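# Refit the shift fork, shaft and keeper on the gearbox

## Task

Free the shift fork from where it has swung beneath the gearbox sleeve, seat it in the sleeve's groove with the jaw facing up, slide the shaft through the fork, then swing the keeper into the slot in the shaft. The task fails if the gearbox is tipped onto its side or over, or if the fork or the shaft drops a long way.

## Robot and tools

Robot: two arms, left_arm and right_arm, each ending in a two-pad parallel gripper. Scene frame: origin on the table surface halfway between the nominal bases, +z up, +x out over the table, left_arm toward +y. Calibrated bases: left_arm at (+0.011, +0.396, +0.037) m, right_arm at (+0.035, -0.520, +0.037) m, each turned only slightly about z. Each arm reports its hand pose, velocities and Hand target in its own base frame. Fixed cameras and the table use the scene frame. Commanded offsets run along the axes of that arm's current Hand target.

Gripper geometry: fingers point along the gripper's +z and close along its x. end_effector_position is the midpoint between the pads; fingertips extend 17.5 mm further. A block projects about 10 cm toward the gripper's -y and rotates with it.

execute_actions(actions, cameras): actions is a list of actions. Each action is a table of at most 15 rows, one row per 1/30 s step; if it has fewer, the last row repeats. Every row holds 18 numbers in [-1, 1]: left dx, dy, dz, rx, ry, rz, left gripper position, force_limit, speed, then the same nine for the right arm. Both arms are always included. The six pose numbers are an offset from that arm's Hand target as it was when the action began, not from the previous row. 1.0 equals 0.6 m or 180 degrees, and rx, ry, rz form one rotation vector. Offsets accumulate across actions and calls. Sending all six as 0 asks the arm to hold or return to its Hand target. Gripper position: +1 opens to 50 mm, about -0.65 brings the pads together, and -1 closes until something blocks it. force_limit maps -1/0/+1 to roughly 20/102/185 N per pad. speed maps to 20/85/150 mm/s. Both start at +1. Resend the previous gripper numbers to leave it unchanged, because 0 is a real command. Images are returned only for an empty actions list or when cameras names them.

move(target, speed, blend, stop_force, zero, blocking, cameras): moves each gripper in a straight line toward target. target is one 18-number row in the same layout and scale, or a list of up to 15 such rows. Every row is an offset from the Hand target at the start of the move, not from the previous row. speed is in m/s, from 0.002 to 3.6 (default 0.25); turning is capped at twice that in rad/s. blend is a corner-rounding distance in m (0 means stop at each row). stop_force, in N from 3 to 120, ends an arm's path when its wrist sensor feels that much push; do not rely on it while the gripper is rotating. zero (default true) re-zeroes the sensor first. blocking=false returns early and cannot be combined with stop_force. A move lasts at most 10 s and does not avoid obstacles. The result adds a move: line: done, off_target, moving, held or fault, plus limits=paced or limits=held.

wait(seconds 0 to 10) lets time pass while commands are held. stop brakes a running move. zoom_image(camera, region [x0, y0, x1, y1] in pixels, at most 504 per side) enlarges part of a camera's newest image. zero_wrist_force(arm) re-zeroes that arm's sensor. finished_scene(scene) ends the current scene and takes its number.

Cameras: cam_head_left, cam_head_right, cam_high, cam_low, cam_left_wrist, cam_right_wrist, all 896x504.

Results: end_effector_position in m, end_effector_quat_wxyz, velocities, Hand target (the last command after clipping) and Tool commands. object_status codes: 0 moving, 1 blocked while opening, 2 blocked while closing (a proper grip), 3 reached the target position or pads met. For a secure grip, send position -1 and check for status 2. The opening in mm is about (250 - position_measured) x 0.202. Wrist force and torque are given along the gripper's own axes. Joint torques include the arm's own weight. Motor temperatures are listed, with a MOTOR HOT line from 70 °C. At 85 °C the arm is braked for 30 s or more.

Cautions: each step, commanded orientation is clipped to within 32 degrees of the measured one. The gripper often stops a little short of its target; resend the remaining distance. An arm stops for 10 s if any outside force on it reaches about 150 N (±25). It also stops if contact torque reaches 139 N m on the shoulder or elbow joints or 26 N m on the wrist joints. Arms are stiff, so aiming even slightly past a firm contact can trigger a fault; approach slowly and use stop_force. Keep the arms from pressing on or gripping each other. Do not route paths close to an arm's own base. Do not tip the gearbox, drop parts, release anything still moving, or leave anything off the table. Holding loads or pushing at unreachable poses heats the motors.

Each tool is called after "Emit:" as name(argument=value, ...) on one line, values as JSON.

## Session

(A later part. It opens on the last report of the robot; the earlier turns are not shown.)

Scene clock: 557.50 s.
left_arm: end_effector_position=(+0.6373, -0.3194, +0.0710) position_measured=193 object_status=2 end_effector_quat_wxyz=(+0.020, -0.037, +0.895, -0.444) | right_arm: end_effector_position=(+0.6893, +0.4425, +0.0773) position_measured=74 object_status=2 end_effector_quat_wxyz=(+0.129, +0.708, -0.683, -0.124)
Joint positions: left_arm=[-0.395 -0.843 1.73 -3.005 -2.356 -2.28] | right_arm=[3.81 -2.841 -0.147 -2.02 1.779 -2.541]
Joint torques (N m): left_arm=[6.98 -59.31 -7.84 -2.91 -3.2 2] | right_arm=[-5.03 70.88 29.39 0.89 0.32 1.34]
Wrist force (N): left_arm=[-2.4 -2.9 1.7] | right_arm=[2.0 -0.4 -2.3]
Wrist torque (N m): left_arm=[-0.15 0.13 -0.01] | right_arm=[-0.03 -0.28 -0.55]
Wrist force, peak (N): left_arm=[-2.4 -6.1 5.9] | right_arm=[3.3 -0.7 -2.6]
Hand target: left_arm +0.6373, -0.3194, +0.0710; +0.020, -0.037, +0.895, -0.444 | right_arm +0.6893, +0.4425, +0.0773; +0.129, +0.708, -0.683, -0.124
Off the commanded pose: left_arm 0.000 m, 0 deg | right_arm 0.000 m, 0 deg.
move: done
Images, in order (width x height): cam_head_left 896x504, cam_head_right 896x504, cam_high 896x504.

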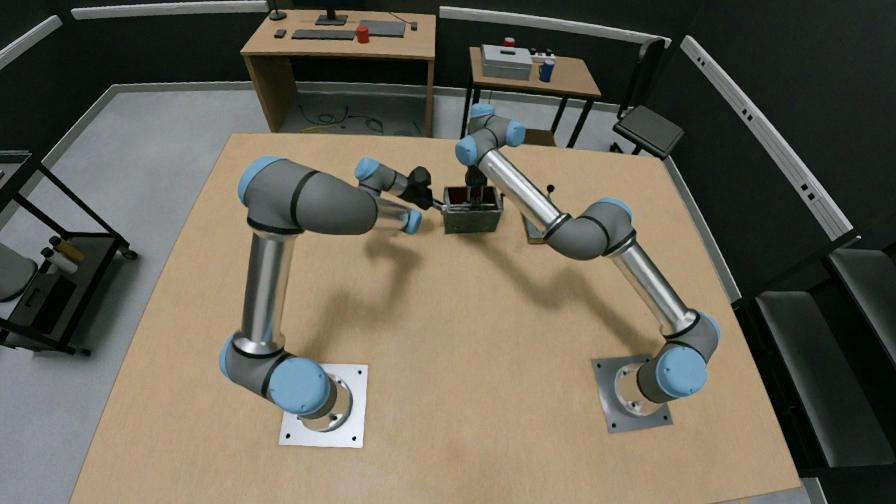

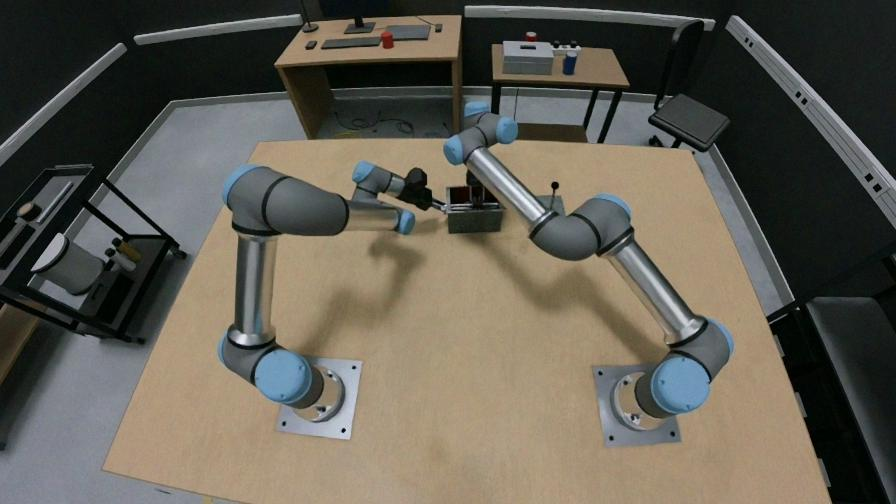

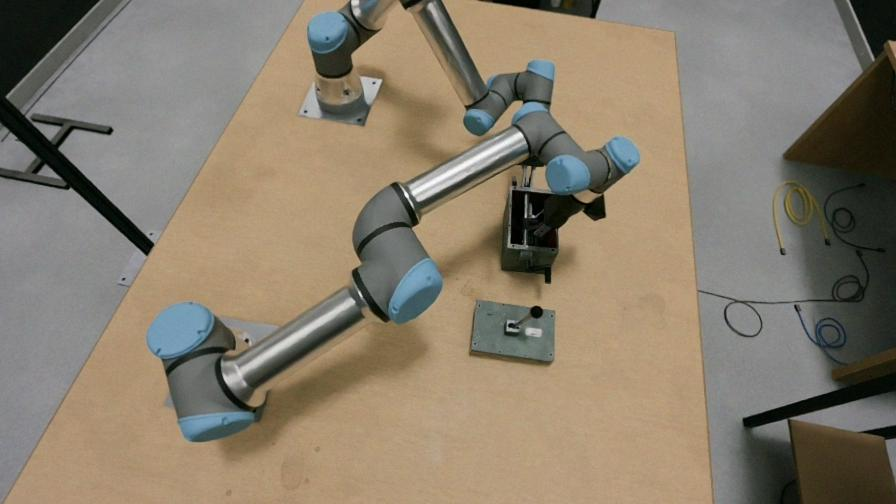

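Emit:
wait(seconds=0, cameras=["cam_left_wrist","cam_right_wrist","cam_low"])

Emit:
zoom_image(camera="cam_left_wrist", region=[360, 180, 660, 340])

Emit:
zoom_image(camera="cam_low", region=[360, 240, 470, 330])

Scene clock: 558.47 s.
left_arm: end_effector_position=(+0.6373, -0.3194, +0.0710) position_measured=193 object_status=2 end_effector_quat_wxyz=(+0.020, -0.037, +0.895, -0.444) | right_arm: end_effector_position=(+0.6893, +0.4425, +0.0773) position_measured=74 object_status=2 end_effector_quat_wxyz=(+0.129, +0.708, -0.683, -0.124)
Joint positions: left_arm=[-0.395 -0.843 1.73 -3.005 -2.356 -2.28] | right_arm=[3.81 -2.841 -0.147 -2.02 1.779 -2.541]
Joint torques (N m): left_arm=[7.37 -60.41 -8.74 -2.83 -3.06 1.95] | right_arm=[-4.56 69.52 29.53 0.93 0.71 1.31]
Wrist force (N): left_arm=[-2.3 -2.6 2.3] | right_arm=[2.2 -0.4 -2.5]
Wrist torque (N m): left_arm=[-0.11 0.11 -0.01] | right_arm=[-0.03 -0.31 -0.54]
Wrist force, peak (N): left_arm=[-2.7 -2.9 2.1] | right_arm=[2.2 -0.1 -2.7]
Hand target: left_arm +0.6373, -0.3194, +0.0710; +0.020, -0.037, +0.895, -0.444 | right_arm +0.6893, +0.4425, +0.0773; +0.129, +0.708, -0.683, -0.124
Tool commands: left_gripper/position=-1.0 left_gripper/force_limit=-1.0 left_gripper/speed=-0.6 right_gripper/position=-1.0 right_gripper/force_limit=-1.0 right_gripper/speed=-1.0
Off the commanded pose: left_arm 0.000 m, 0 deg | right_arm 0.000 m, 0 deg.
camera_calibration:
cam_left_wrist: T_world_to_cam=[[-0.996902, -0.0786546, 0.000165878, 0.620119], [-0.0656063, 0.830354, -0.55336, 0.362481], [0.0433866, -0.551657, -0.832942, -0.0143242], [0, 0, 0, 1]] pos_world=[0.642601, -0.260115, 0.188549]
cam_right_wrist: T_world_to_cam=[[0.0456437, -0.998749, 0.0204145, 0.413378], [-0.768958, -0.0220826, 0.638917, 0.511834], [-0.637667, -0.0448604, -0.769004, 0.647635], [0, 0, 0, 1]] pos_world=[0.787687, 0.453217, 0.162576]
Images, in order (width x height): cam_low 896x504, cam_left_wrist 896x504, cam_right_wrist 896x504.

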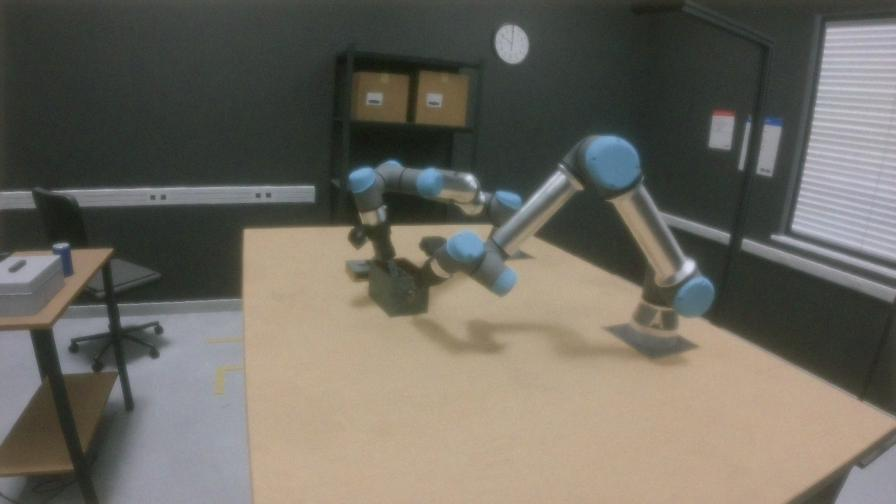

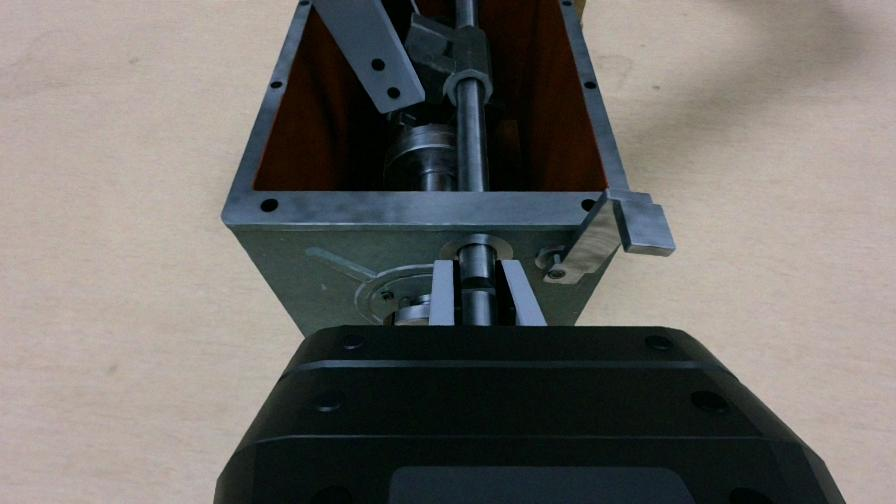

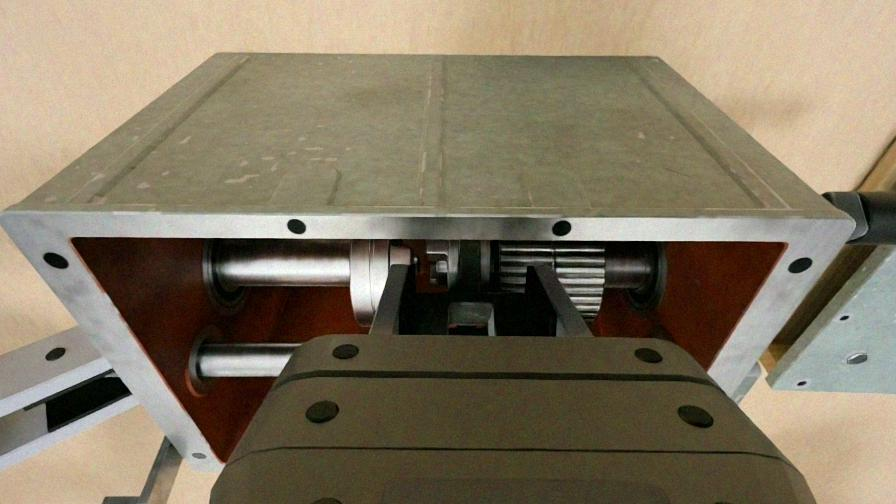

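Scaled by 1.680 from the camera's 896x504 image, which has a finer 1280x720 frame.

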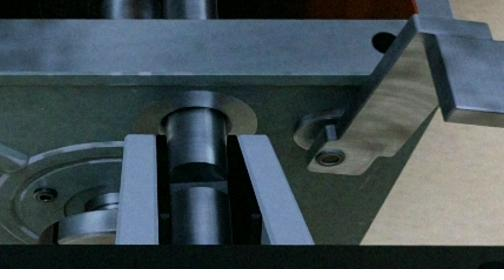

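Scaled by 4.582 from the camera's 896x504 image, which has a finer 1280x720 frame.

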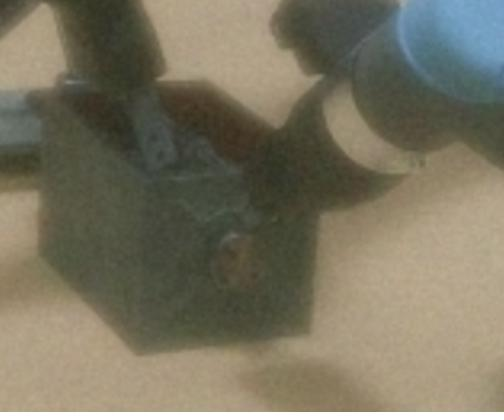

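Emit:
zoom_image(camera="cam_left_wrist", region=[520, 180, 680, 300])

Emit:
zoom_image(camera="cam_left_wrist", region=[430, 210, 530, 330])

Scaled by 3.150 from the camera's 896x504 image, which has a finer 1280x720 frame.

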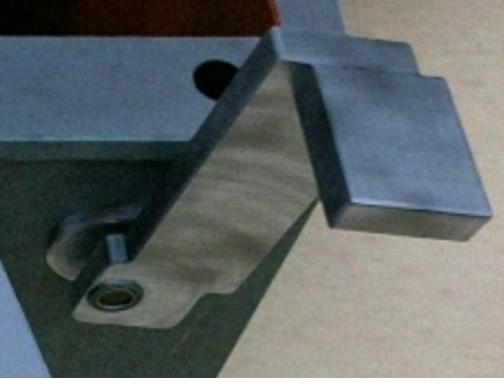

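Scaled by 4.200 from the camera's 896x504 image, which has a finer 1280x720 frame.

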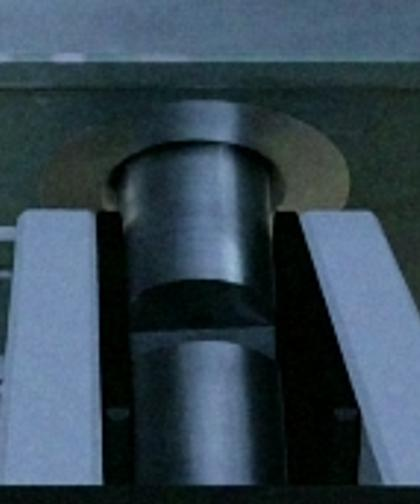

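Emit:
execute_actions(actions=[[[0,0,0,0,0,0,0.0,-1,-0.6,0,0,0,0,0,0,-1,-1,-1]]])

Emit:
move(target=[0,0.00939,-0.01924,0,0,0,0.0,-1,-0.6,0,0,0,0,0,0,-1,-1,-1], speed=0.03, cameras=["cam_left_wrist","cam_right_wrist"])

Emit:
zoom_image(camera="cam_left_wrist", region=[420, 180, 560, 330])

Scene clock: 567.63 s.
left_arm: end_effector_position=(+0.6373, -0.3194, +0.0710) position_measured=152 object_status=3 end_effector_quat_wxyz=(+0.020, -0.037, +0.895, -0.444) | right_arm: end_effector_position=(+0.6893, +0.4425, +0.0773) position_measured=74 object_status=2 end_effector_quat_wxyz=(+0.129, +0.708, -0.683, -0.124)
Joint positions: left_arm=[-0.395 -0.843 1.73 -3.005 -2.356 -2.28] | right_arm=[3.81 -2.841 -0.147 -2.02 1.779 -2.541]
Joint torques (N m): left_arm=[6.47 -60.58 -10.43 -2.72 -3.01 2] | right_arm=[-5.04 68.96 28.27 0.92 1.96 1.34]
Wrist force (N): left_arm=[-1.2 -1.4 1.9] | right_arm=[2.0 -0.1 -1.9]
Wrist torque (N m): left_arm=[-0.11 0.13 -0.01] | right_arm=[-0.02 -0.26 -0.53]
Wrist force, peak (N): left_arm=[-2.6 -2.8 2.9] | right_arm=[2.1 -0.2 -2.7]
Hand target: left_arm +0.6373, -0.3194, +0.0710; +0.020, -0.037, +0.895, -0.444 | right_arm +0.6893, +0.4425, +0.0773; +0.129, +0.708, -0.683, -0.124
Off the commanded pose: left_arm 0.000 m, 0 deg | right_arm 0.000 m, 0 deg.
Step readings (end_effector_position of left_arm | right_arm):
0: (+0.6373, -0.3194, +0.0710) | (+0.6893, +0.4425, +0.0773)
1: (+0.6373, -0.3194, +0.0710) | (+0.6893, +0.4425, +0.0773)
2: (+0.6373, -0.3194, +0.0710) | (+0.6893, +0.4425, +0.0773)
4: (+0.6373, -0.3194, +0.0710) | (+0.6893, +0.4425, +0.0773)
8: (+0.6373, -0.3194, +0.0710) | (+0.6893, +0.4425, +0.0773)
15: (+0.6373, -0.3194, +0.0710) | (+0.6893, +0.4425, +0.0773)

Scene clock: 568.37 s.
left_arm: end_effector_position=(+0.6361, -0.3067, +0.0736) position_measured=152 object_status=3 end_effector_quat_wxyz=(+0.019, -0.037, +0.895, -0.444) end_effector_velocity=(-0.001, -0.002, +0.001) end_effector_angular_velocity=(-0.001, +0.002, +0.002) | right_arm: end_effector_position=(+0.6893, +0.4425, +0.0773) position_measured=74 object_status=2 end_effector_quat_wxyz=(+0.129, +0.708, -0.683, -0.124)
Joint positions: left_arm=[-0.376 -0.856 1.743 -2.989 -2.365 -2.257] | right_arm=[3.81 -2.841 -0.147 -2.02 1.779 -2.541]
Joint velocities: left_arm=[-0.003 -0.001 0.001 -0.004 0.001 -0.007] | right_arm=[within noise]
Joint torques (N m): left_arm=[-6.64 -40.19 -27.66 -5.07 -1 -2.02] | right_arm=[-4.57 69.18 28.44 1.06 1.88 1.46]
Wrist force (N): left_arm=[-1.1 -1.9 1.9] | right_arm=[2.2 -0.1 -2.2]
Wrist torque (N m): left_arm=[-0.20 0.14 -0.18] | right_arm=[-0.02 -0.30 -0.52]
Wrist force, peak (N): left_arm=[-1.3 -2.1 2.4] | right_arm=[2.5 -0.3 -2.1]
Hand target: left_arm +0.6362, -0.3069, +0.0735; +0.020, -0.037, +0.895, -0.444 | right_arm +0.6893, +0.4425, +0.0773; +0.129, +0.708, -0.683, -0.124
Off the commanded pose: left_arm 0.000 m, 0 deg | right_arm 0.000 m, 0 deg.
move: done
camera_calibration:
cam_left_wrist: T_world_to_cam=[[-0.996913, -0.0785169, 0.000193268, 0.619957], [-0.0655069, 0.830366, -0.553354, 0.353234], [0.0432872, -0.551659, -0.832946, -0.00503648], [0, 0, 0, 1]] pos_world=[0.641401, -0.247415, 0.191149]
cam_right_wrist: T_world_to_cam=[[0.0456437, -0.998749, 0.0204145, 0.413378], [-0.768958, -0.0220826, 0.638917, 0.511834], [-0.637667, -0.0448604, -0.769004, 0.647635], [0, 0, 0, 1]] pos_world=[0.787687, 0.453217, 0.162576]
Images, in order (width x height): cam_left_wrist 896x504, cam_right_wrist 896x504.

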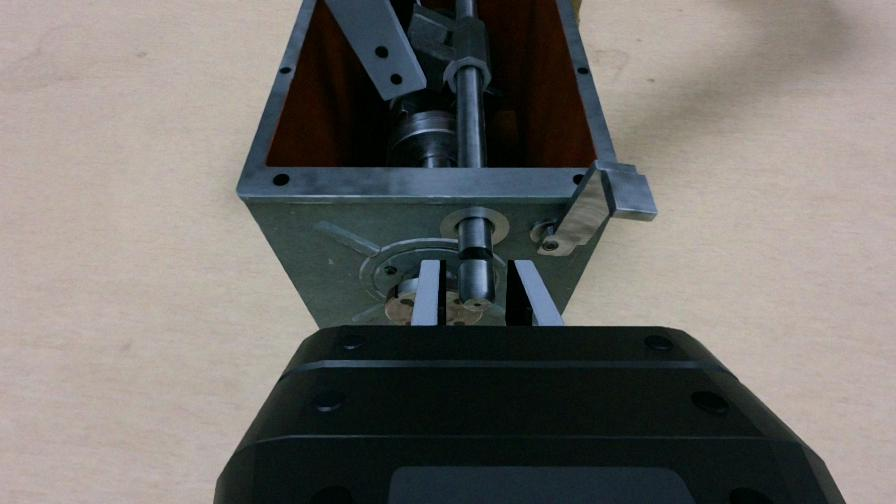

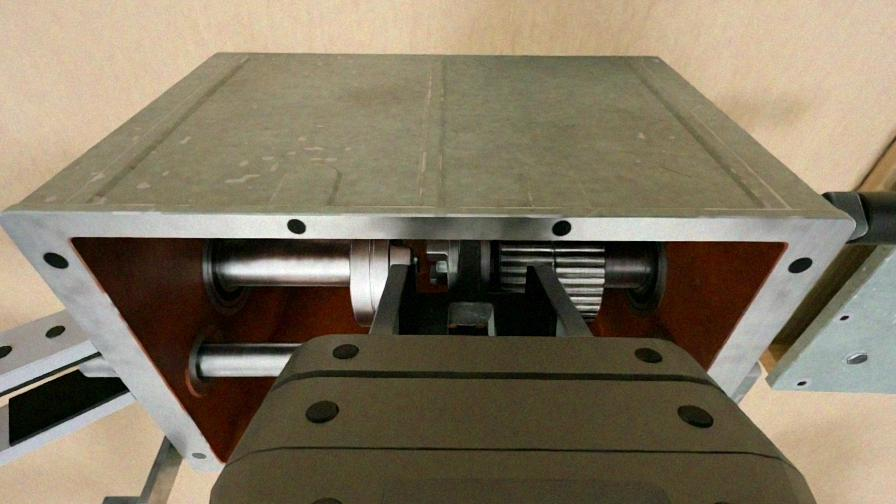

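Scaled by 3.360 from the camera's 896x504 image, which has a finer 1280x720 frame.

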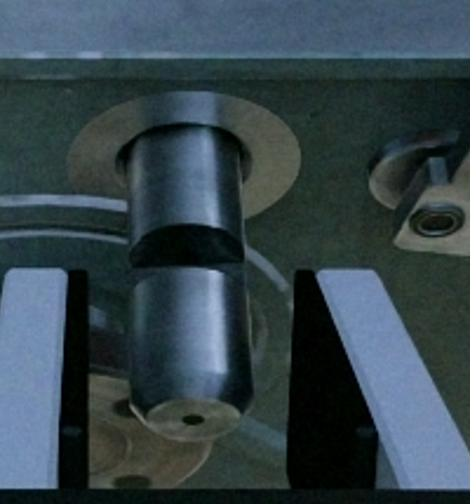

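Emit:
execute_actions(actions=[[[0,0,0,0,0,0,-1,-1,-0.6,0,0,0,0,0,0,-1,-1,-1]]])

Emit:
move(target=[0,-0.01008,0.01327,0,0,0,-1,-1,-0.6,0,0,0,0,0,0,-1,-1,-1], speed=0.012, stop_force=8, cameras=["cam_left_wrist","cam_right_wrist","cam_high"])

Emit:
zoom_image(camera="cam_left_wrist", region=[420, 180, 560, 330])

Emit:
zoom_image(camera="cam_high", region=[490, 180, 580, 270])

Scene clock: 570.53 s.
left_arm: end_effector_position=(+0.6362, -0.3069, +0.0735) position_measured=195 object_status=2 end_effector_quat_wxyz=(+0.020, -0.037, +0.895, -0.444) | right_arm: end_effector_position=(+0.6893, +0.4425, +0.0773) position_measured=74 object_status=2 end_effector_quat_wxyz=(+0.129, +0.708, -0.683, -0.124)
Joint positions: left_arm=[-0.376 -0.856 1.743 -2.989 -2.365 -2.258] | right_arm=[3.81 -2.841 -0.147 -2.02 1.779 -2.541]
Joint torques (N m): left_arm=[-6.66 -40.25 -27.88 -4.83 -0.68 -2.03] | right_arm=[-4.06 68.95 27.07 1.02 2 1.41]
Wrist force (N): left_arm=[-2.0 -2.0 1.8] | right_arm=[1.6 -0.1 -2.0]
Wrist torque (N m): left_arm=[-0.19 0.17 -0.15] | right_arm=[0.01 -0.25 -0.52]
Wrist force, peak (N): left_arm=[-2.0 -2.0 1.8] | right_arm=[2.3 -0.3 -2.2]
Hand target: left_arm +0.6362, -0.3069, +0.0735; +0.020, -0.037, +0.895, -0.444 | right_arm +0.6893, +0.4425, +0.0773; +0.129, +0.708, -0.683, -0.124
Off the commanded pose: left_arm 0.000 m, 0 deg | right_arm 0.000 m, 0 deg.
Step readings (end_effector_position of left_arm | right_arm):
0: (+0.6362, -0.3069, +0.0735) | (+0.6893, +0.4425, +0.0773)
1: (+0.6362, -0.3069, +0.0735) | (+0.6893, +0.4425, +0.0773)
2: (+0.6362, -0.3069, +0.0735) | (+0.6893, +0.4425, +0.0773)
4: (+0.6362, -0.3069, +0.0735) | (+0.6893, +0.4425, +0.0773)
8: (+0.6362, -0.3069, +0.0735) | (+0.6893, +0.4425, +0.0773)
15: (+0.6362, -0.3069, +0.0735) | (+0.6893, +0.4425, +0.0773)

Scene clock: 571.90 s.
left_arm: end_effector_position=(+0.6365, -0.3109, +0.0735) position_measured=195 object_status=2 end_effector_quat_wxyz=(+0.020, -0.037, +0.895, -0.444) | right_arm: end_effector_position=(+0.6894, +0.4425, +0.0773) position_measured=74 object_status=2 end_effector_quat_wxyz=(+0.129, +0.708, -0.683, -0.124)
Joint positions: left_arm=[-0.382 -0.853 1.738 -2.993 -2.362 -2.265] | right_arm=[3.81 -2.841 -0.147 -2.02 1.779 -2.541]
Joint torques (N m): left_arm=[6.86 -62.85 -11.22 -2.95 -3.96 2.05] | right_arm=[1.25 69.43 27.61 0.97 1.14 1.34]
Wrist force (N): left_arm=[0.0 1.9 2.1] | right_arm=[0.9 -3.4 -5.1]
Wrist torque (N m): left_arm=[-0.13 0.17 -0.05] | right_arm=[-0.11 -0.02 -0.34]
Wrist force, peak (N): left_arm=[0.9 7.0 -2.8] | right_arm=[1.3 -8.0 -9.4]
Hand target: left_arm +0.6365, -0.3109, +0.0735; +0.020, -0.037, +0.895, -0.444 (not the last commanded pose) | right_arm +0.6893, +0.4425, +0.0773; +0.129, +0.708, -0.683, -0.124
Off the commanded pose: left_arm 0.006 m, 0 deg | right_arm 0.000 m, 0 deg.
move: contact (left_arm)
camera_calibration:
cam_left_wrist: T_world_to_cam=[[-0.996899, -0.0786868, 0.000298145, 0.619955], [-0.0657122, 0.830426, -0.55324, 0.356817], [0.0432851, -0.551544, -0.833022, -0.0074092], [0, 0, 0, 1]] pos_world=[0.6418, -0.251615, 0.191049]
cam_right_wrist: T_world_to_cam=[[0.0456437, -0.998749, 0.0204145, 0.413378], [-0.768958, -0.0220826, 0.638917, 0.511834], [-0.637667, -0.0448604, -0.769004, 0.647635], [0, 0, 0, 1]] pos_world=[0.787687, 0.453217, 0.162576]
Images, in order (width x height): cam_high 896x504, cam_left_wrist 896x504, cam_right_wrist 896x504.

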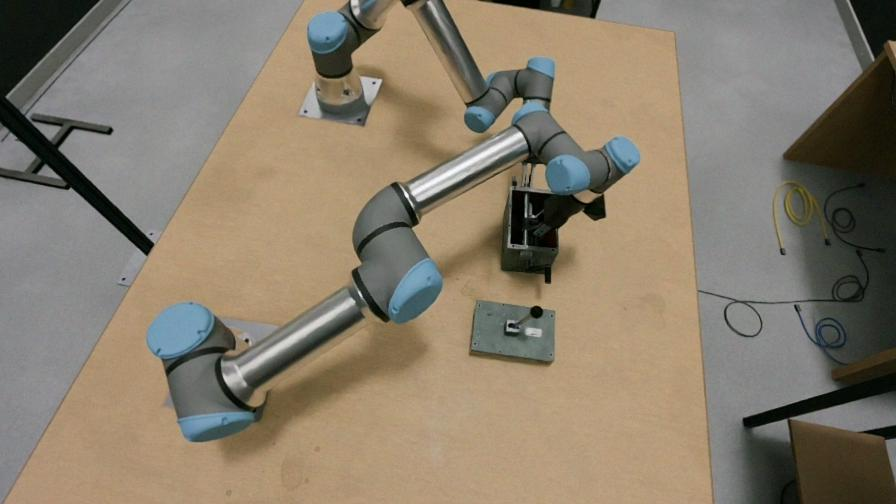

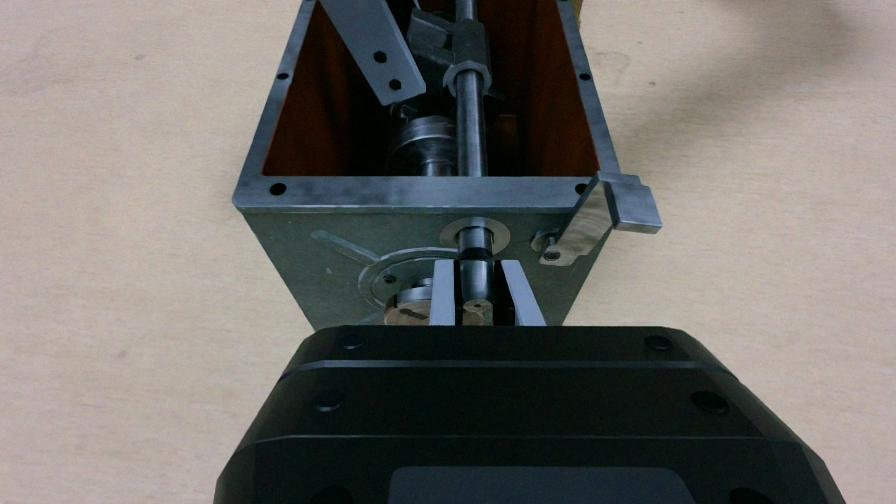

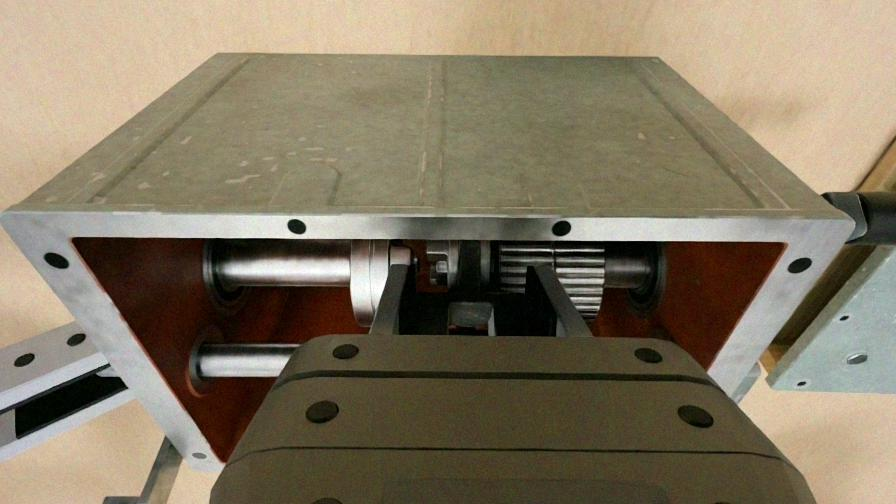

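Scaled by 3.360 from the camera's 896x504 image, which has a finer 1280x720 frame.

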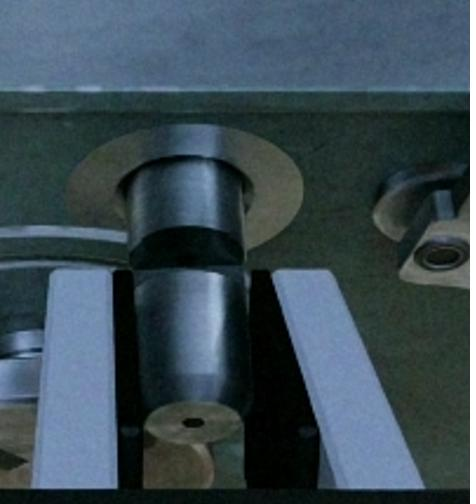

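Scaled by 5.600 from the camera's 896x504 image, which has a finer 1280x720 frame.

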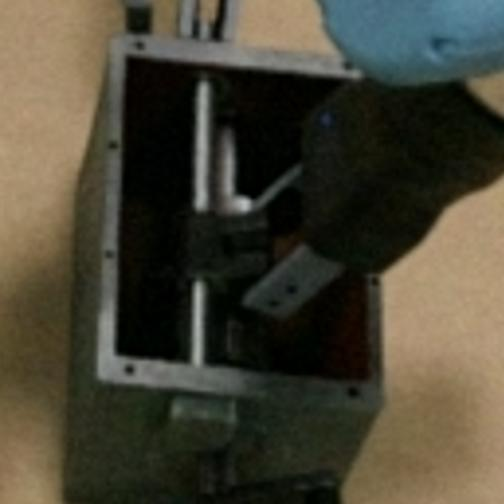

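Emit:
wait(seconds=0, cameras=["cam_left_wrist", "cam_high", "cam_head_right"])

Scene clock: 574.73 s.
left_arm: end_effector_position=(+0.6365, -0.3109, +0.0735) position_measured=195 object_status=2 end_effector_quat_wxyz=(+0.020, -0.037, +0.895, -0.444) | right_arm: end_effector_position=(+0.6893, +0.4425, +0.0773) position_measured=74 object_status=2 end_effector_quat_wxyz=(+0.129, +0.708, -0.683, -0.124)
Joint positions: left_arm=[-0.382 -0.853 1.738 -2.993 -2.362 -2.265] | right_arm=[3.81 -2.841 -0.147 -2.02 1.779 -2.541]
Joint torques (N m): left_arm=[5.45 -63.17 -11.74 -3.2 -3.33 2.1] | right_arm=[7.43 69.49 26.78 0.89 -0.63 1.19]
Wrist force (N): left_arm=[0.3 2.1 2.2] | right_arm=[1.5 -3.7 -5.2]
Wrist torque (N m): left_arm=[-0.14 0.13 -0.07] | right_arm=[-0.12 -0.03 -0.34]
Wrist force, peak (N): left_arm=[-0.2 2.3 2.3] | right_arm=[1.5 -3.9 -5.1]
Hand target: left_arm +0.6365, -0.3109, +0.0735; +0.020, -0.037, +0.895, -0.444 (not the last commanded pose) | right_arm +0.6893, +0.4425, +0.0773; +0.129, +0.708, -0.683, -0.124
Tool commands: left_gripper/position=-1.0 left_gripper/force_limit=-1.0 left_gripper/speed=-0.6 right_gripper/position=-1.0 right_gripper/force_limit=-1.0 right_gripper/speed=-1.0
Off the commanded pose: left_arm 0.006 m, 0 deg | right_arm 0.000 m, 0 deg.
camera_calibration:
cam_left_wrist: T_world_to_cam=[[-0.996899, -0.0786868, 0.000298145, 0.619955], [-0.0657122, 0.830426, -0.55324, 0.356817], [0.0432851, -0.551544, -0.833022, -0.0074092], [0, 0, 0, 1]] pos_world=[0.6418, -0.251615, 0.191049]
Images, in order (width x height): cam_head_right 896x504, cam_high 896x504, cam_left_wrist 896x504.

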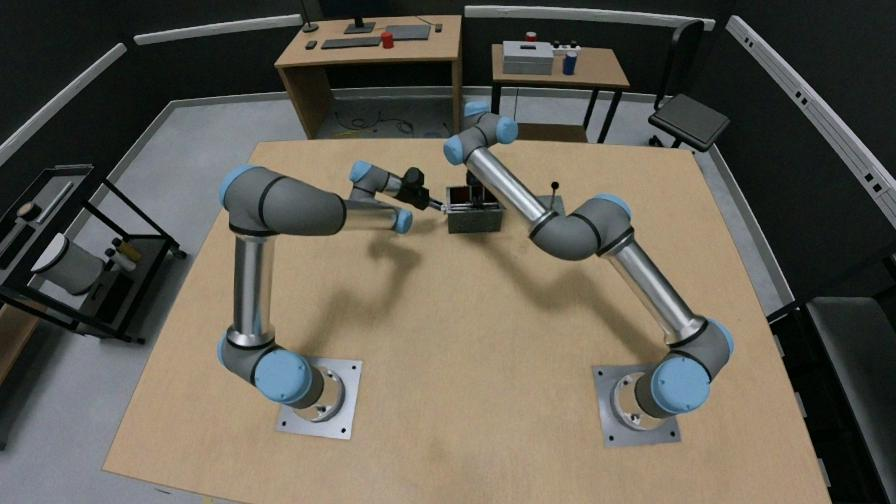

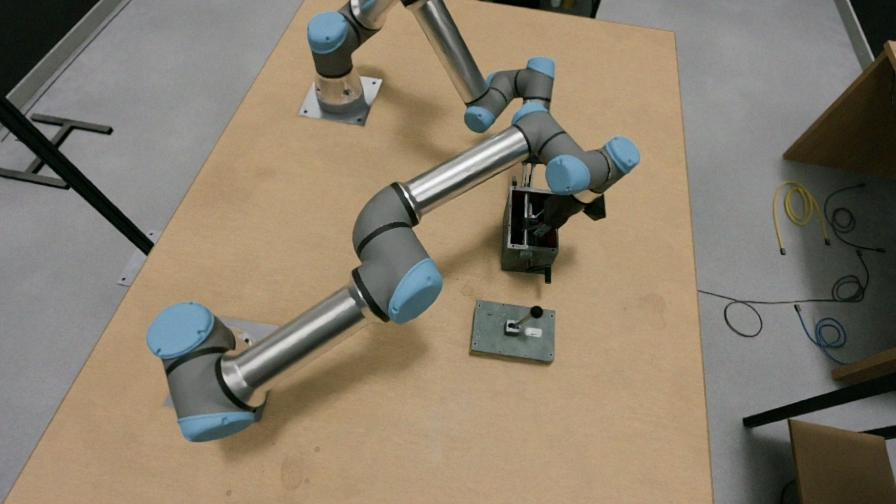

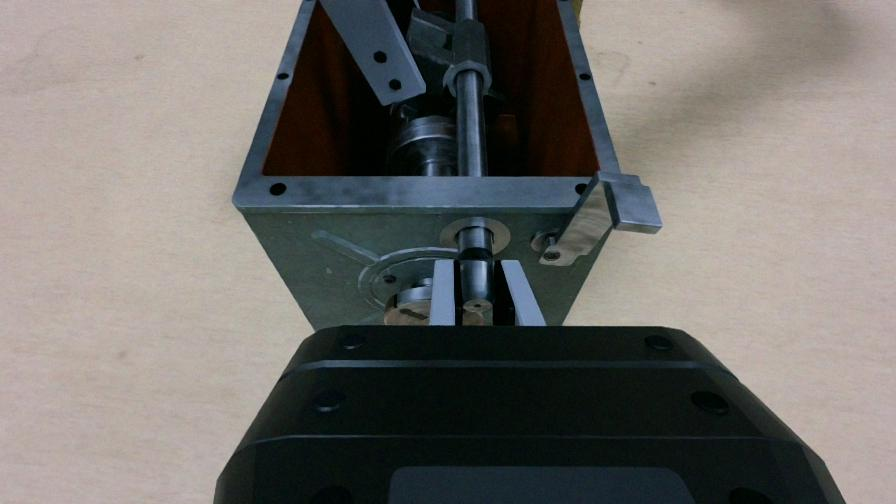

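Emit:
zoom_image(camera="cam_left_wrist", region=[380, 0, 680, 330])

Emit:
zoom_image(camera="cam_high", region=[490, 180, 580, 270])

Emit:
zoom_image(camera="cam_head_right", region=[440, 180, 510, 220])

Scaled by 1.527 from the camera's 896x504 image, which has a finer 1280x720 frame.

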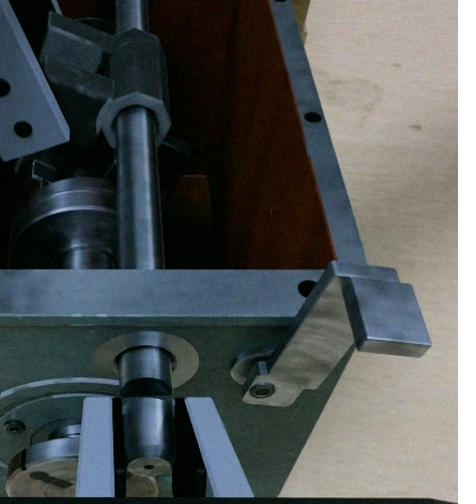

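Scaled by 5.600 from the camera's 896x504 image, which has a finer 1280x720 frame.

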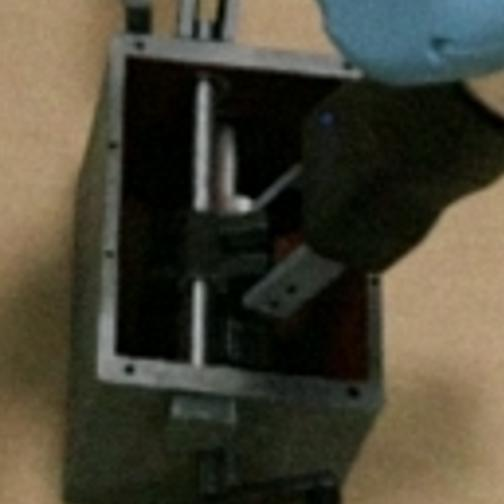

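Scaled by 7.200 from the camera's 896x504 image, which has a finer 1280x720 frame.

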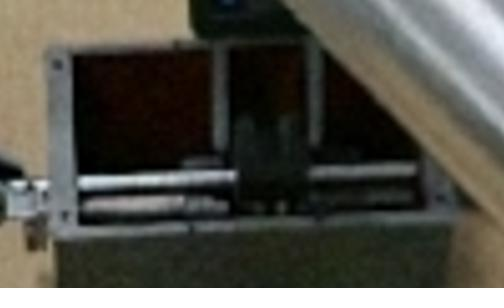

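Emit:
move(target=[0, 0.00121, -0.00159, 0, 0, 0, -1, -1, -0.6, 0, -0.000664, -0.000604, 0, 0, 0, -1, -1, -1], speed=0.01)

Emit:
move(target=[0, -0.0101, 0.01317, 0, 0, 0, -1, -1, -0.6, 0, 0, 0, 0, 0, 0, -1, -1, -1], speed=0.01, stop_force=8)

Scene clock: 578.43 s.
left_arm: end_effector_position=(+0.6364, -0.3097, +0.0735) position_measured=195 object_status=2 end_effector_quat_wxyz=(+0.020, -0.037, +0.895, -0.444) | right_arm: end_effector_position=(+0.6898, +0.4425, +0.0775) position_measured=74 object_status=2 end_effector_quat_wxyz=(+0.129, +0.708, -0.683, -0.124)
Joint positions: left_arm=[-0.381 -0.854 1.74 -2.992 -2.363 -2.263] | right_arm=[3.809 -2.849 -0.13 -2.029 1.779 -2.542]
Joint torques (N m): left_arm=[3.37 -58.76 -11.3 -2.79 -3.15 1.1] | right_arm=[-6.19 69.57 32.83 0.45 -1.04 -1.35]
Wrist force (N): left_arm=[-1.6 -1.8 2.4] | right_arm=[2.2 -1.5 2.2]
Wrist torque (N m): left_arm=[-0.24 0.13 -0.19] | right_arm=[0.10 0.07 -0.37]
Wrist force, peak (N): left_arm=[-1.6 -1.8 2.4] | right_arm=[1.7 -3.7 -5.4]
Hand target: left_arm +0.6364, -0.3097, +0.0735; +0.020, -0.037, +0.895, -0.444 | right_arm +0.6898, +0.4425, +0.0775; +0.129, +0.708, -0.683, -0.124
Off the commanded pose: left_arm 0.000 m, 0 deg | right_arm 0.000 m, 0 deg.
move: done

Scene clock: 580.13 s.
left_arm: end_effector_position=(+0.6370, -0.3161, +0.0735) position_measured=195 object_status=2 end_effector_quat_wxyz=(+0.020, -0.037, +0.895, -0.444) | right_arm: end_effector_position=(+0.6899, +0.4425, +0.0776) position_measured=74 object_status=2 end_effector_quat_wxyz=(+0.129, +0.708, -0.683, -0.124)
Joint positions: left_arm=[-0.39 -0.85 1.733 -2.997 -2.358 -2.274] | right_arm=[3.809 -2.849 -0.129 -2.029 1.779 -2.542]
Joint torques (N m): left_arm=[5.66 -62.68 -10.66 -2.98 -4.43 1.98] | right_arm=[-1.02 67.24 25.38 4.44 -0.49 -0.96]
Wrist force (N): left_arm=[-2.9 2.8 2.7] | right_arm=[3.6 4.0 -3.5]
Wrist torque (N m): left_arm=[-0.10 0.13 -0.06] | right_arm=[-0.07 0.07 -0.46]
Wrist force, peak (N): left_arm=[-0.3 10.2 -8.8] | right_arm=[3.8 4.2 -3.4]
Hand target: left_arm +0.6370, -0.3161, +0.0735; +0.020, -0.037, +0.895, -0.444 (not the last commanded pose) | right_arm +0.6898, +0.4425, +0.0775; +0.129, +0.708, -0.683, -0.124
Off the commanded pose: left_arm 0.004 m, 0 deg | right_arm 0.000 m, 0 deg.
move: contact (left_arm)

Emit:
wait(seconds=0, cameras=["cam_left_wrist", "cam_high", "cam_low"])

Emit:
zoom_image(camera="cam_left_wrist", region=[400, 150, 620, 350])

Emit:
zoom_image(camera="cam_high", region=[490, 180, 580, 270])

Scene clock: 581.27 s.
left_arm: end_effector_position=(+0.6370, -0.3161, +0.0735) position_measured=195 object_status=2 end_effector_quat_wxyz=(+0.020, -0.037, +0.895, -0.444) | right_arm: end_effector_position=(+0.6899, +0.4425, +0.0775) position_measured=74 object_status=2 end_effector_quat_wxyz=(+0.129, +0.708, -0.683, -0.124)
Joint positions: left_arm=[-0.39 -0.85 1.733 -2.997 -2.358 -2.274] | right_arm=[3.809 -2.849 -0.129 -2.029 1.779 -2.542]
Joint torques (N m): left_arm=[5.23 -63.83 -10.39 -2.95 -3.58 1.98] | right_arm=[3.29 67.3 20.31 5.22 -0.18 -0.59]
Wrist force (N): left_arm=[-2.8 3.1 2.9] | right_arm=[3.6 3.9 -3.3]
Wrist torque (N m): left_arm=[-0.04 0.10 -0.06] | right_arm=[-0.08 0.07 -0.46]
Wrist force, peak (N): left_arm=[-2.9 3.1 3.4] | right_arm=[3.5 4.3 -3.7]
Hand target: left_arm +0.6370, -0.3161, +0.0735; +0.020, -0.037, +0.895, -0.444 (not the last commanded pose) | right_arm +0.6898, +0.4425, +0.0775; +0.129, +0.708, -0.683, -0.124
Tool commands: left_gripper/position=-1.0 left_gripper/force_limit=-1.0 left_gripper/speed=-0.6 right_gripper/position=-1.0 right_gripper/force_limit=-1.0 right_gripper/speed=-1.0
Off the commanded pose: left_arm 0.004 m, 0 deg | right_arm 0.000 m, 0 deg.
camera_calibration:
cam_left_wrist: T_world_to_cam=[[-0.996899, -0.0786868, 0.000298145, 0.620044], [-0.0657122, 0.830426, -0.55324, 0.361168], [0.0432851, -0.551544, -0.833022, -0.0102989], [0, 0, 0, 1]] pos_world=[0.6423, -0.256815, 0.191049]
Images, in order (width x height): cam_high 896x504, cam_low 896x504, cam_left_wrist 896x504.

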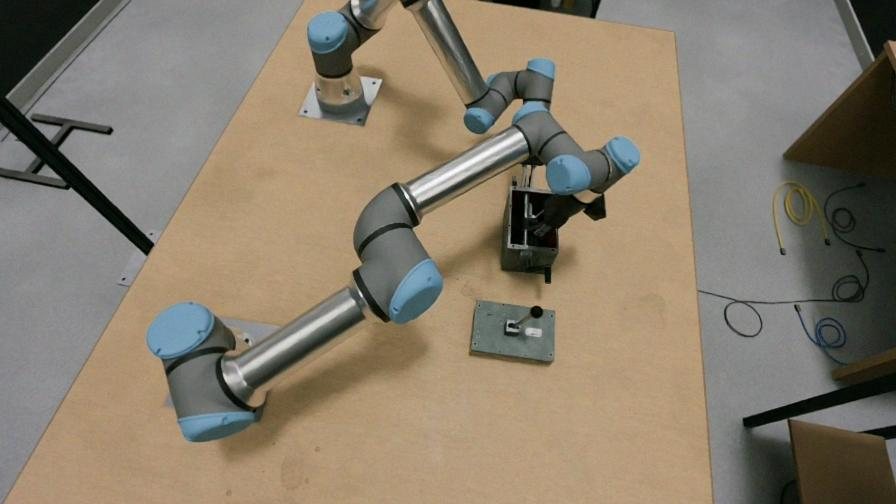

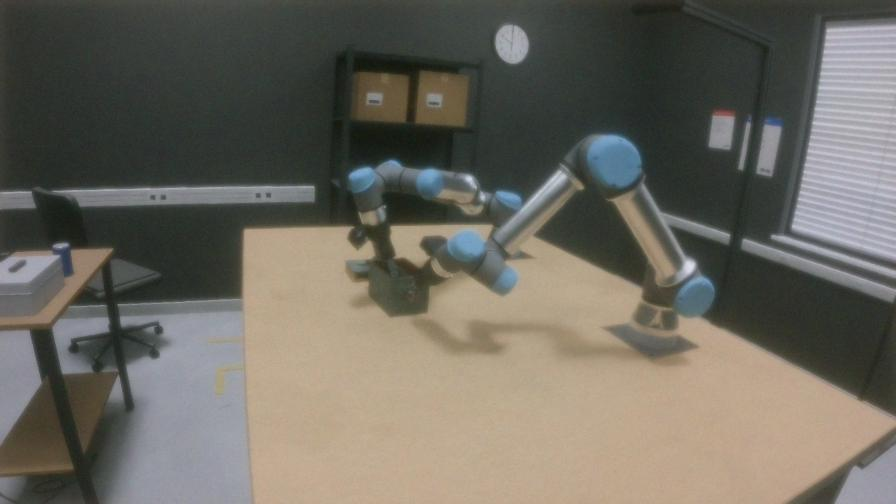

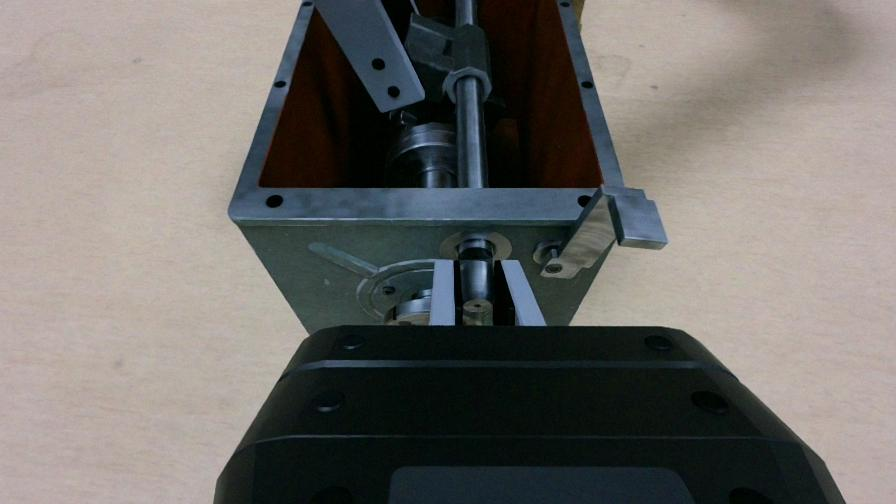

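Scaled by 2.291 from the camera's 896x504 image, which has a finer 1280x720 frame.

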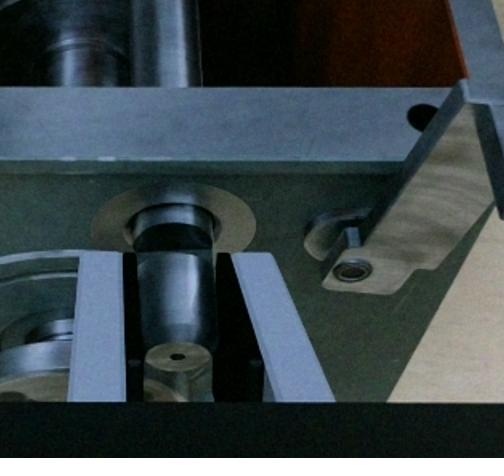

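Scaled by 5.600 from the camera's 896x504 image, which has a finer 1280x720 frame.

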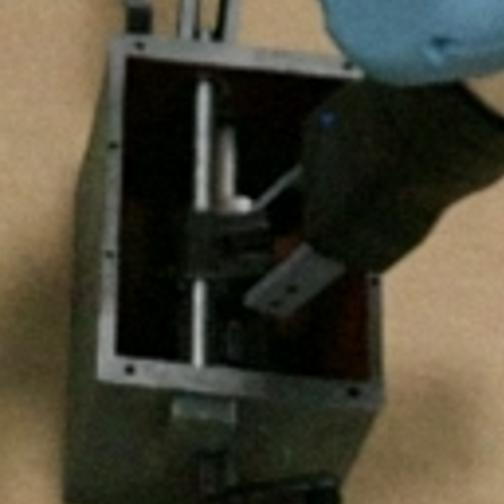

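Emit:
zoom_image(camera="cam_left_wrist", region=[440, 170, 570, 300])

Emit:
zoom_image(camera="cam_left_wrist", region=[530, 170, 680, 300])

Scaled by 3.877 from the camera's 896x504 image, which has a finer 1280x720 frame.

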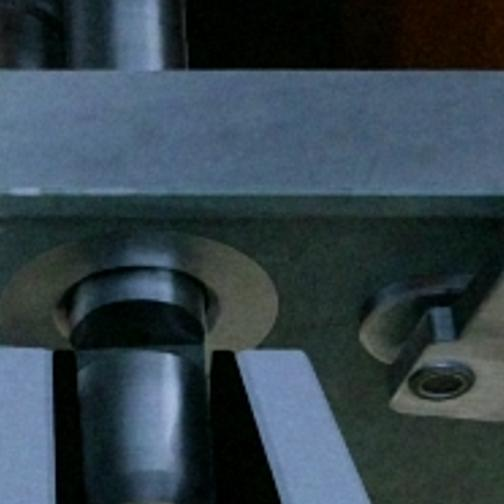

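Scaled by 3.360 from the camera's 896x504 image, which has a finer 1280x720 frame.

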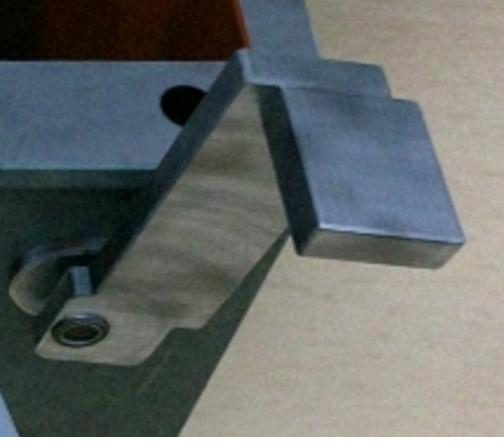

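Emit:
move(target=[0, 0, 0, 0, 0, 0, -1, -1, -0.6, 0, 0.000575, -0.000586, 0, 0, 0, -1, -1, -1], speed=0.01)

Emit:
move(target=[0, -0.002, 0.00262, 0, 0, 0, -1, -1, -0.6, 0, 0, 0, 0, 0, 0, -1, -1, -1], speed=0.008, stop_force=10, cameras=["cam_left_wrist"])

Emit:
zoom_image(camera="cam_left_wrist", region=[440, 170, 570, 300])

Scene clock: 590.10 s.
left_arm: end_effector_position=(+0.6370, -0.3161, +0.0735) position_measured=195 object_status=2 end_effector_quat_wxyz=(+0.020, -0.037, +0.895, -0.444) | right_arm: end_effector_position=(+0.6896, +0.4425, +0.0780) position_measured=74 object_status=2 end_effector_quat_wxyz=(+0.129, +0.708, -0.683, -0.124)
Joint positions: left_arm=[-0.39 -0.85 1.733 -2.997 -2.358 -2.274] | right_arm=[3.81 -2.847 -0.132 -2.028 1.779 -2.541]
Joint torques (N m): left_arm=[4.92 -60.06 -11.32 -3.09 -2.12 1.59] | right_arm=[6.43 85.46 19.61 5.22 2.34 1.55]
Wrist force (N): left_arm=[-0.9 1.3 0.4] | right_arm=[2.1 -2.5 0.3]
Wrist torque (N m): left_arm=[-0.12 0.16 -0.05] | right_arm=[0.05 0.06 -0.34]
Wrist force, peak (N): left_arm=[-3.0 2.9 3.4] | right_arm=[3.7 4.2 -3.7]
Hand target: left_arm +0.6370, -0.3161, +0.0735; +0.020, -0.037, +0.895, -0.444 | right_arm +0.6896, +0.4425, +0.0780; +0.129, +0.708, -0.683, -0.124
Off the commanded pose: left_arm 0.000 m, 0 deg | right_arm 0.000 m, 0 deg.
move: done

Scene clock: 591.20 s.
left_arm: end_effector_position=(+0.6370, -0.3164, +0.0735) position_measured=195 object_status=2 end_effector_quat_wxyz=(+0.019, -0.037, +0.895, -0.444) | right_arm: end_effector_position=(+0.6896, +0.4425, +0.0780) position_measured=74 object_status=2 end_effector_quat_wxyz=(+0.129, +0.708, -0.683, -0.124)
Joint positions: left_arm=[-0.39 -0.849 1.733 -2.997 -2.358 -2.275] | right_arm=[3.81 -2.847 -0.132 -2.028 1.779 -2.541]
Joint torques (N m): left_arm=[0.4 -61.69 -11.01 -3.21 -4.72 1.92] | right_arm=[5.87 85.32 20.75 5.12 2.6 1.4]
Wrist force (N): left_arm=[-1.2 6.1 -5.1] | right_arm=[4.5 -1.7 0.6]
Wrist torque (N m): left_arm=[-0.03 0.15 -0.04] | right_arm=[0.05 0.18 -0.39]
Wrist force, peak (N): left_arm=[-1.2 10.4 -10.0] | right_arm=[4.8 -1.7 0.7]
Hand target: left_arm +0.6370, -0.3164, +0.0735; +0.019, -0.037, +0.895, -0.444 (not the last commanded pose) | right_arm +0.6896, +0.4425, +0.0780; +0.129, +0.708, -0.683, -0.124
Off the commanded pose: left_arm 0.002 m, 0 deg | right_arm 0.000 m, 0 deg.
move: contact (left_arm)
camera_calibration:
cam_left_wrist: T_world_to_cam=[[-0.9969, -0.0786844, 0.000287319, 0.620023], [-0.0657103, 0.830503, -0.553125, 0.361414], [0.0432837, -0.551429, -0.833098, -0.0104188], [0, 0, 0, 1]] pos_world=[0.6423, -0.257115, 0.191049]
Images, in order (width x height): cam_left_wrist 896x504.

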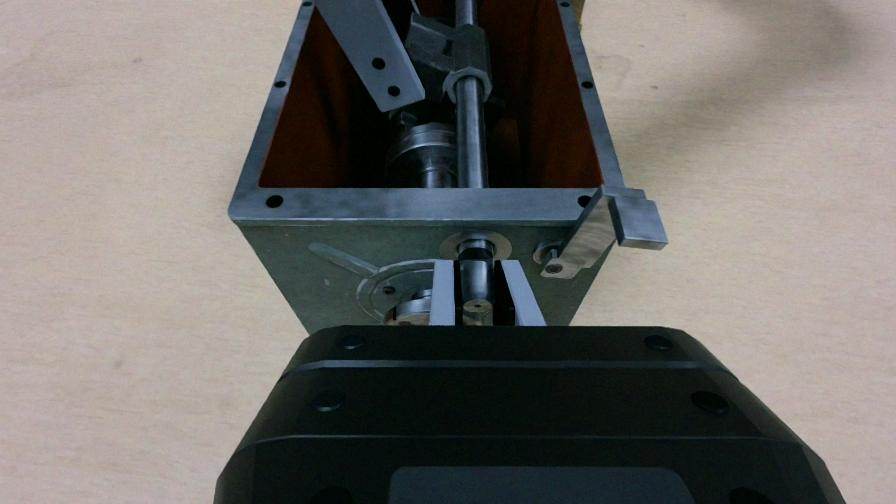

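Scaled by 3.877 from the camera's 896x504 image, which has a finer 1280x720 frame.

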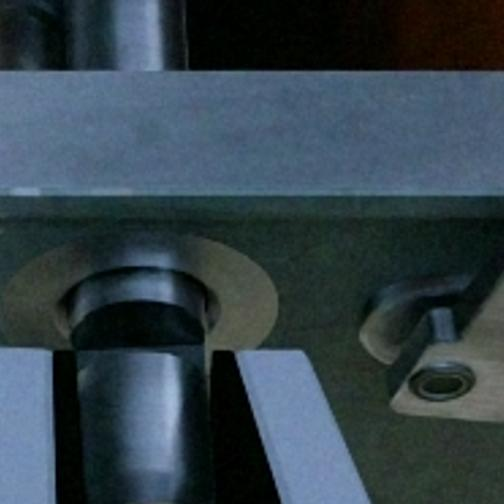

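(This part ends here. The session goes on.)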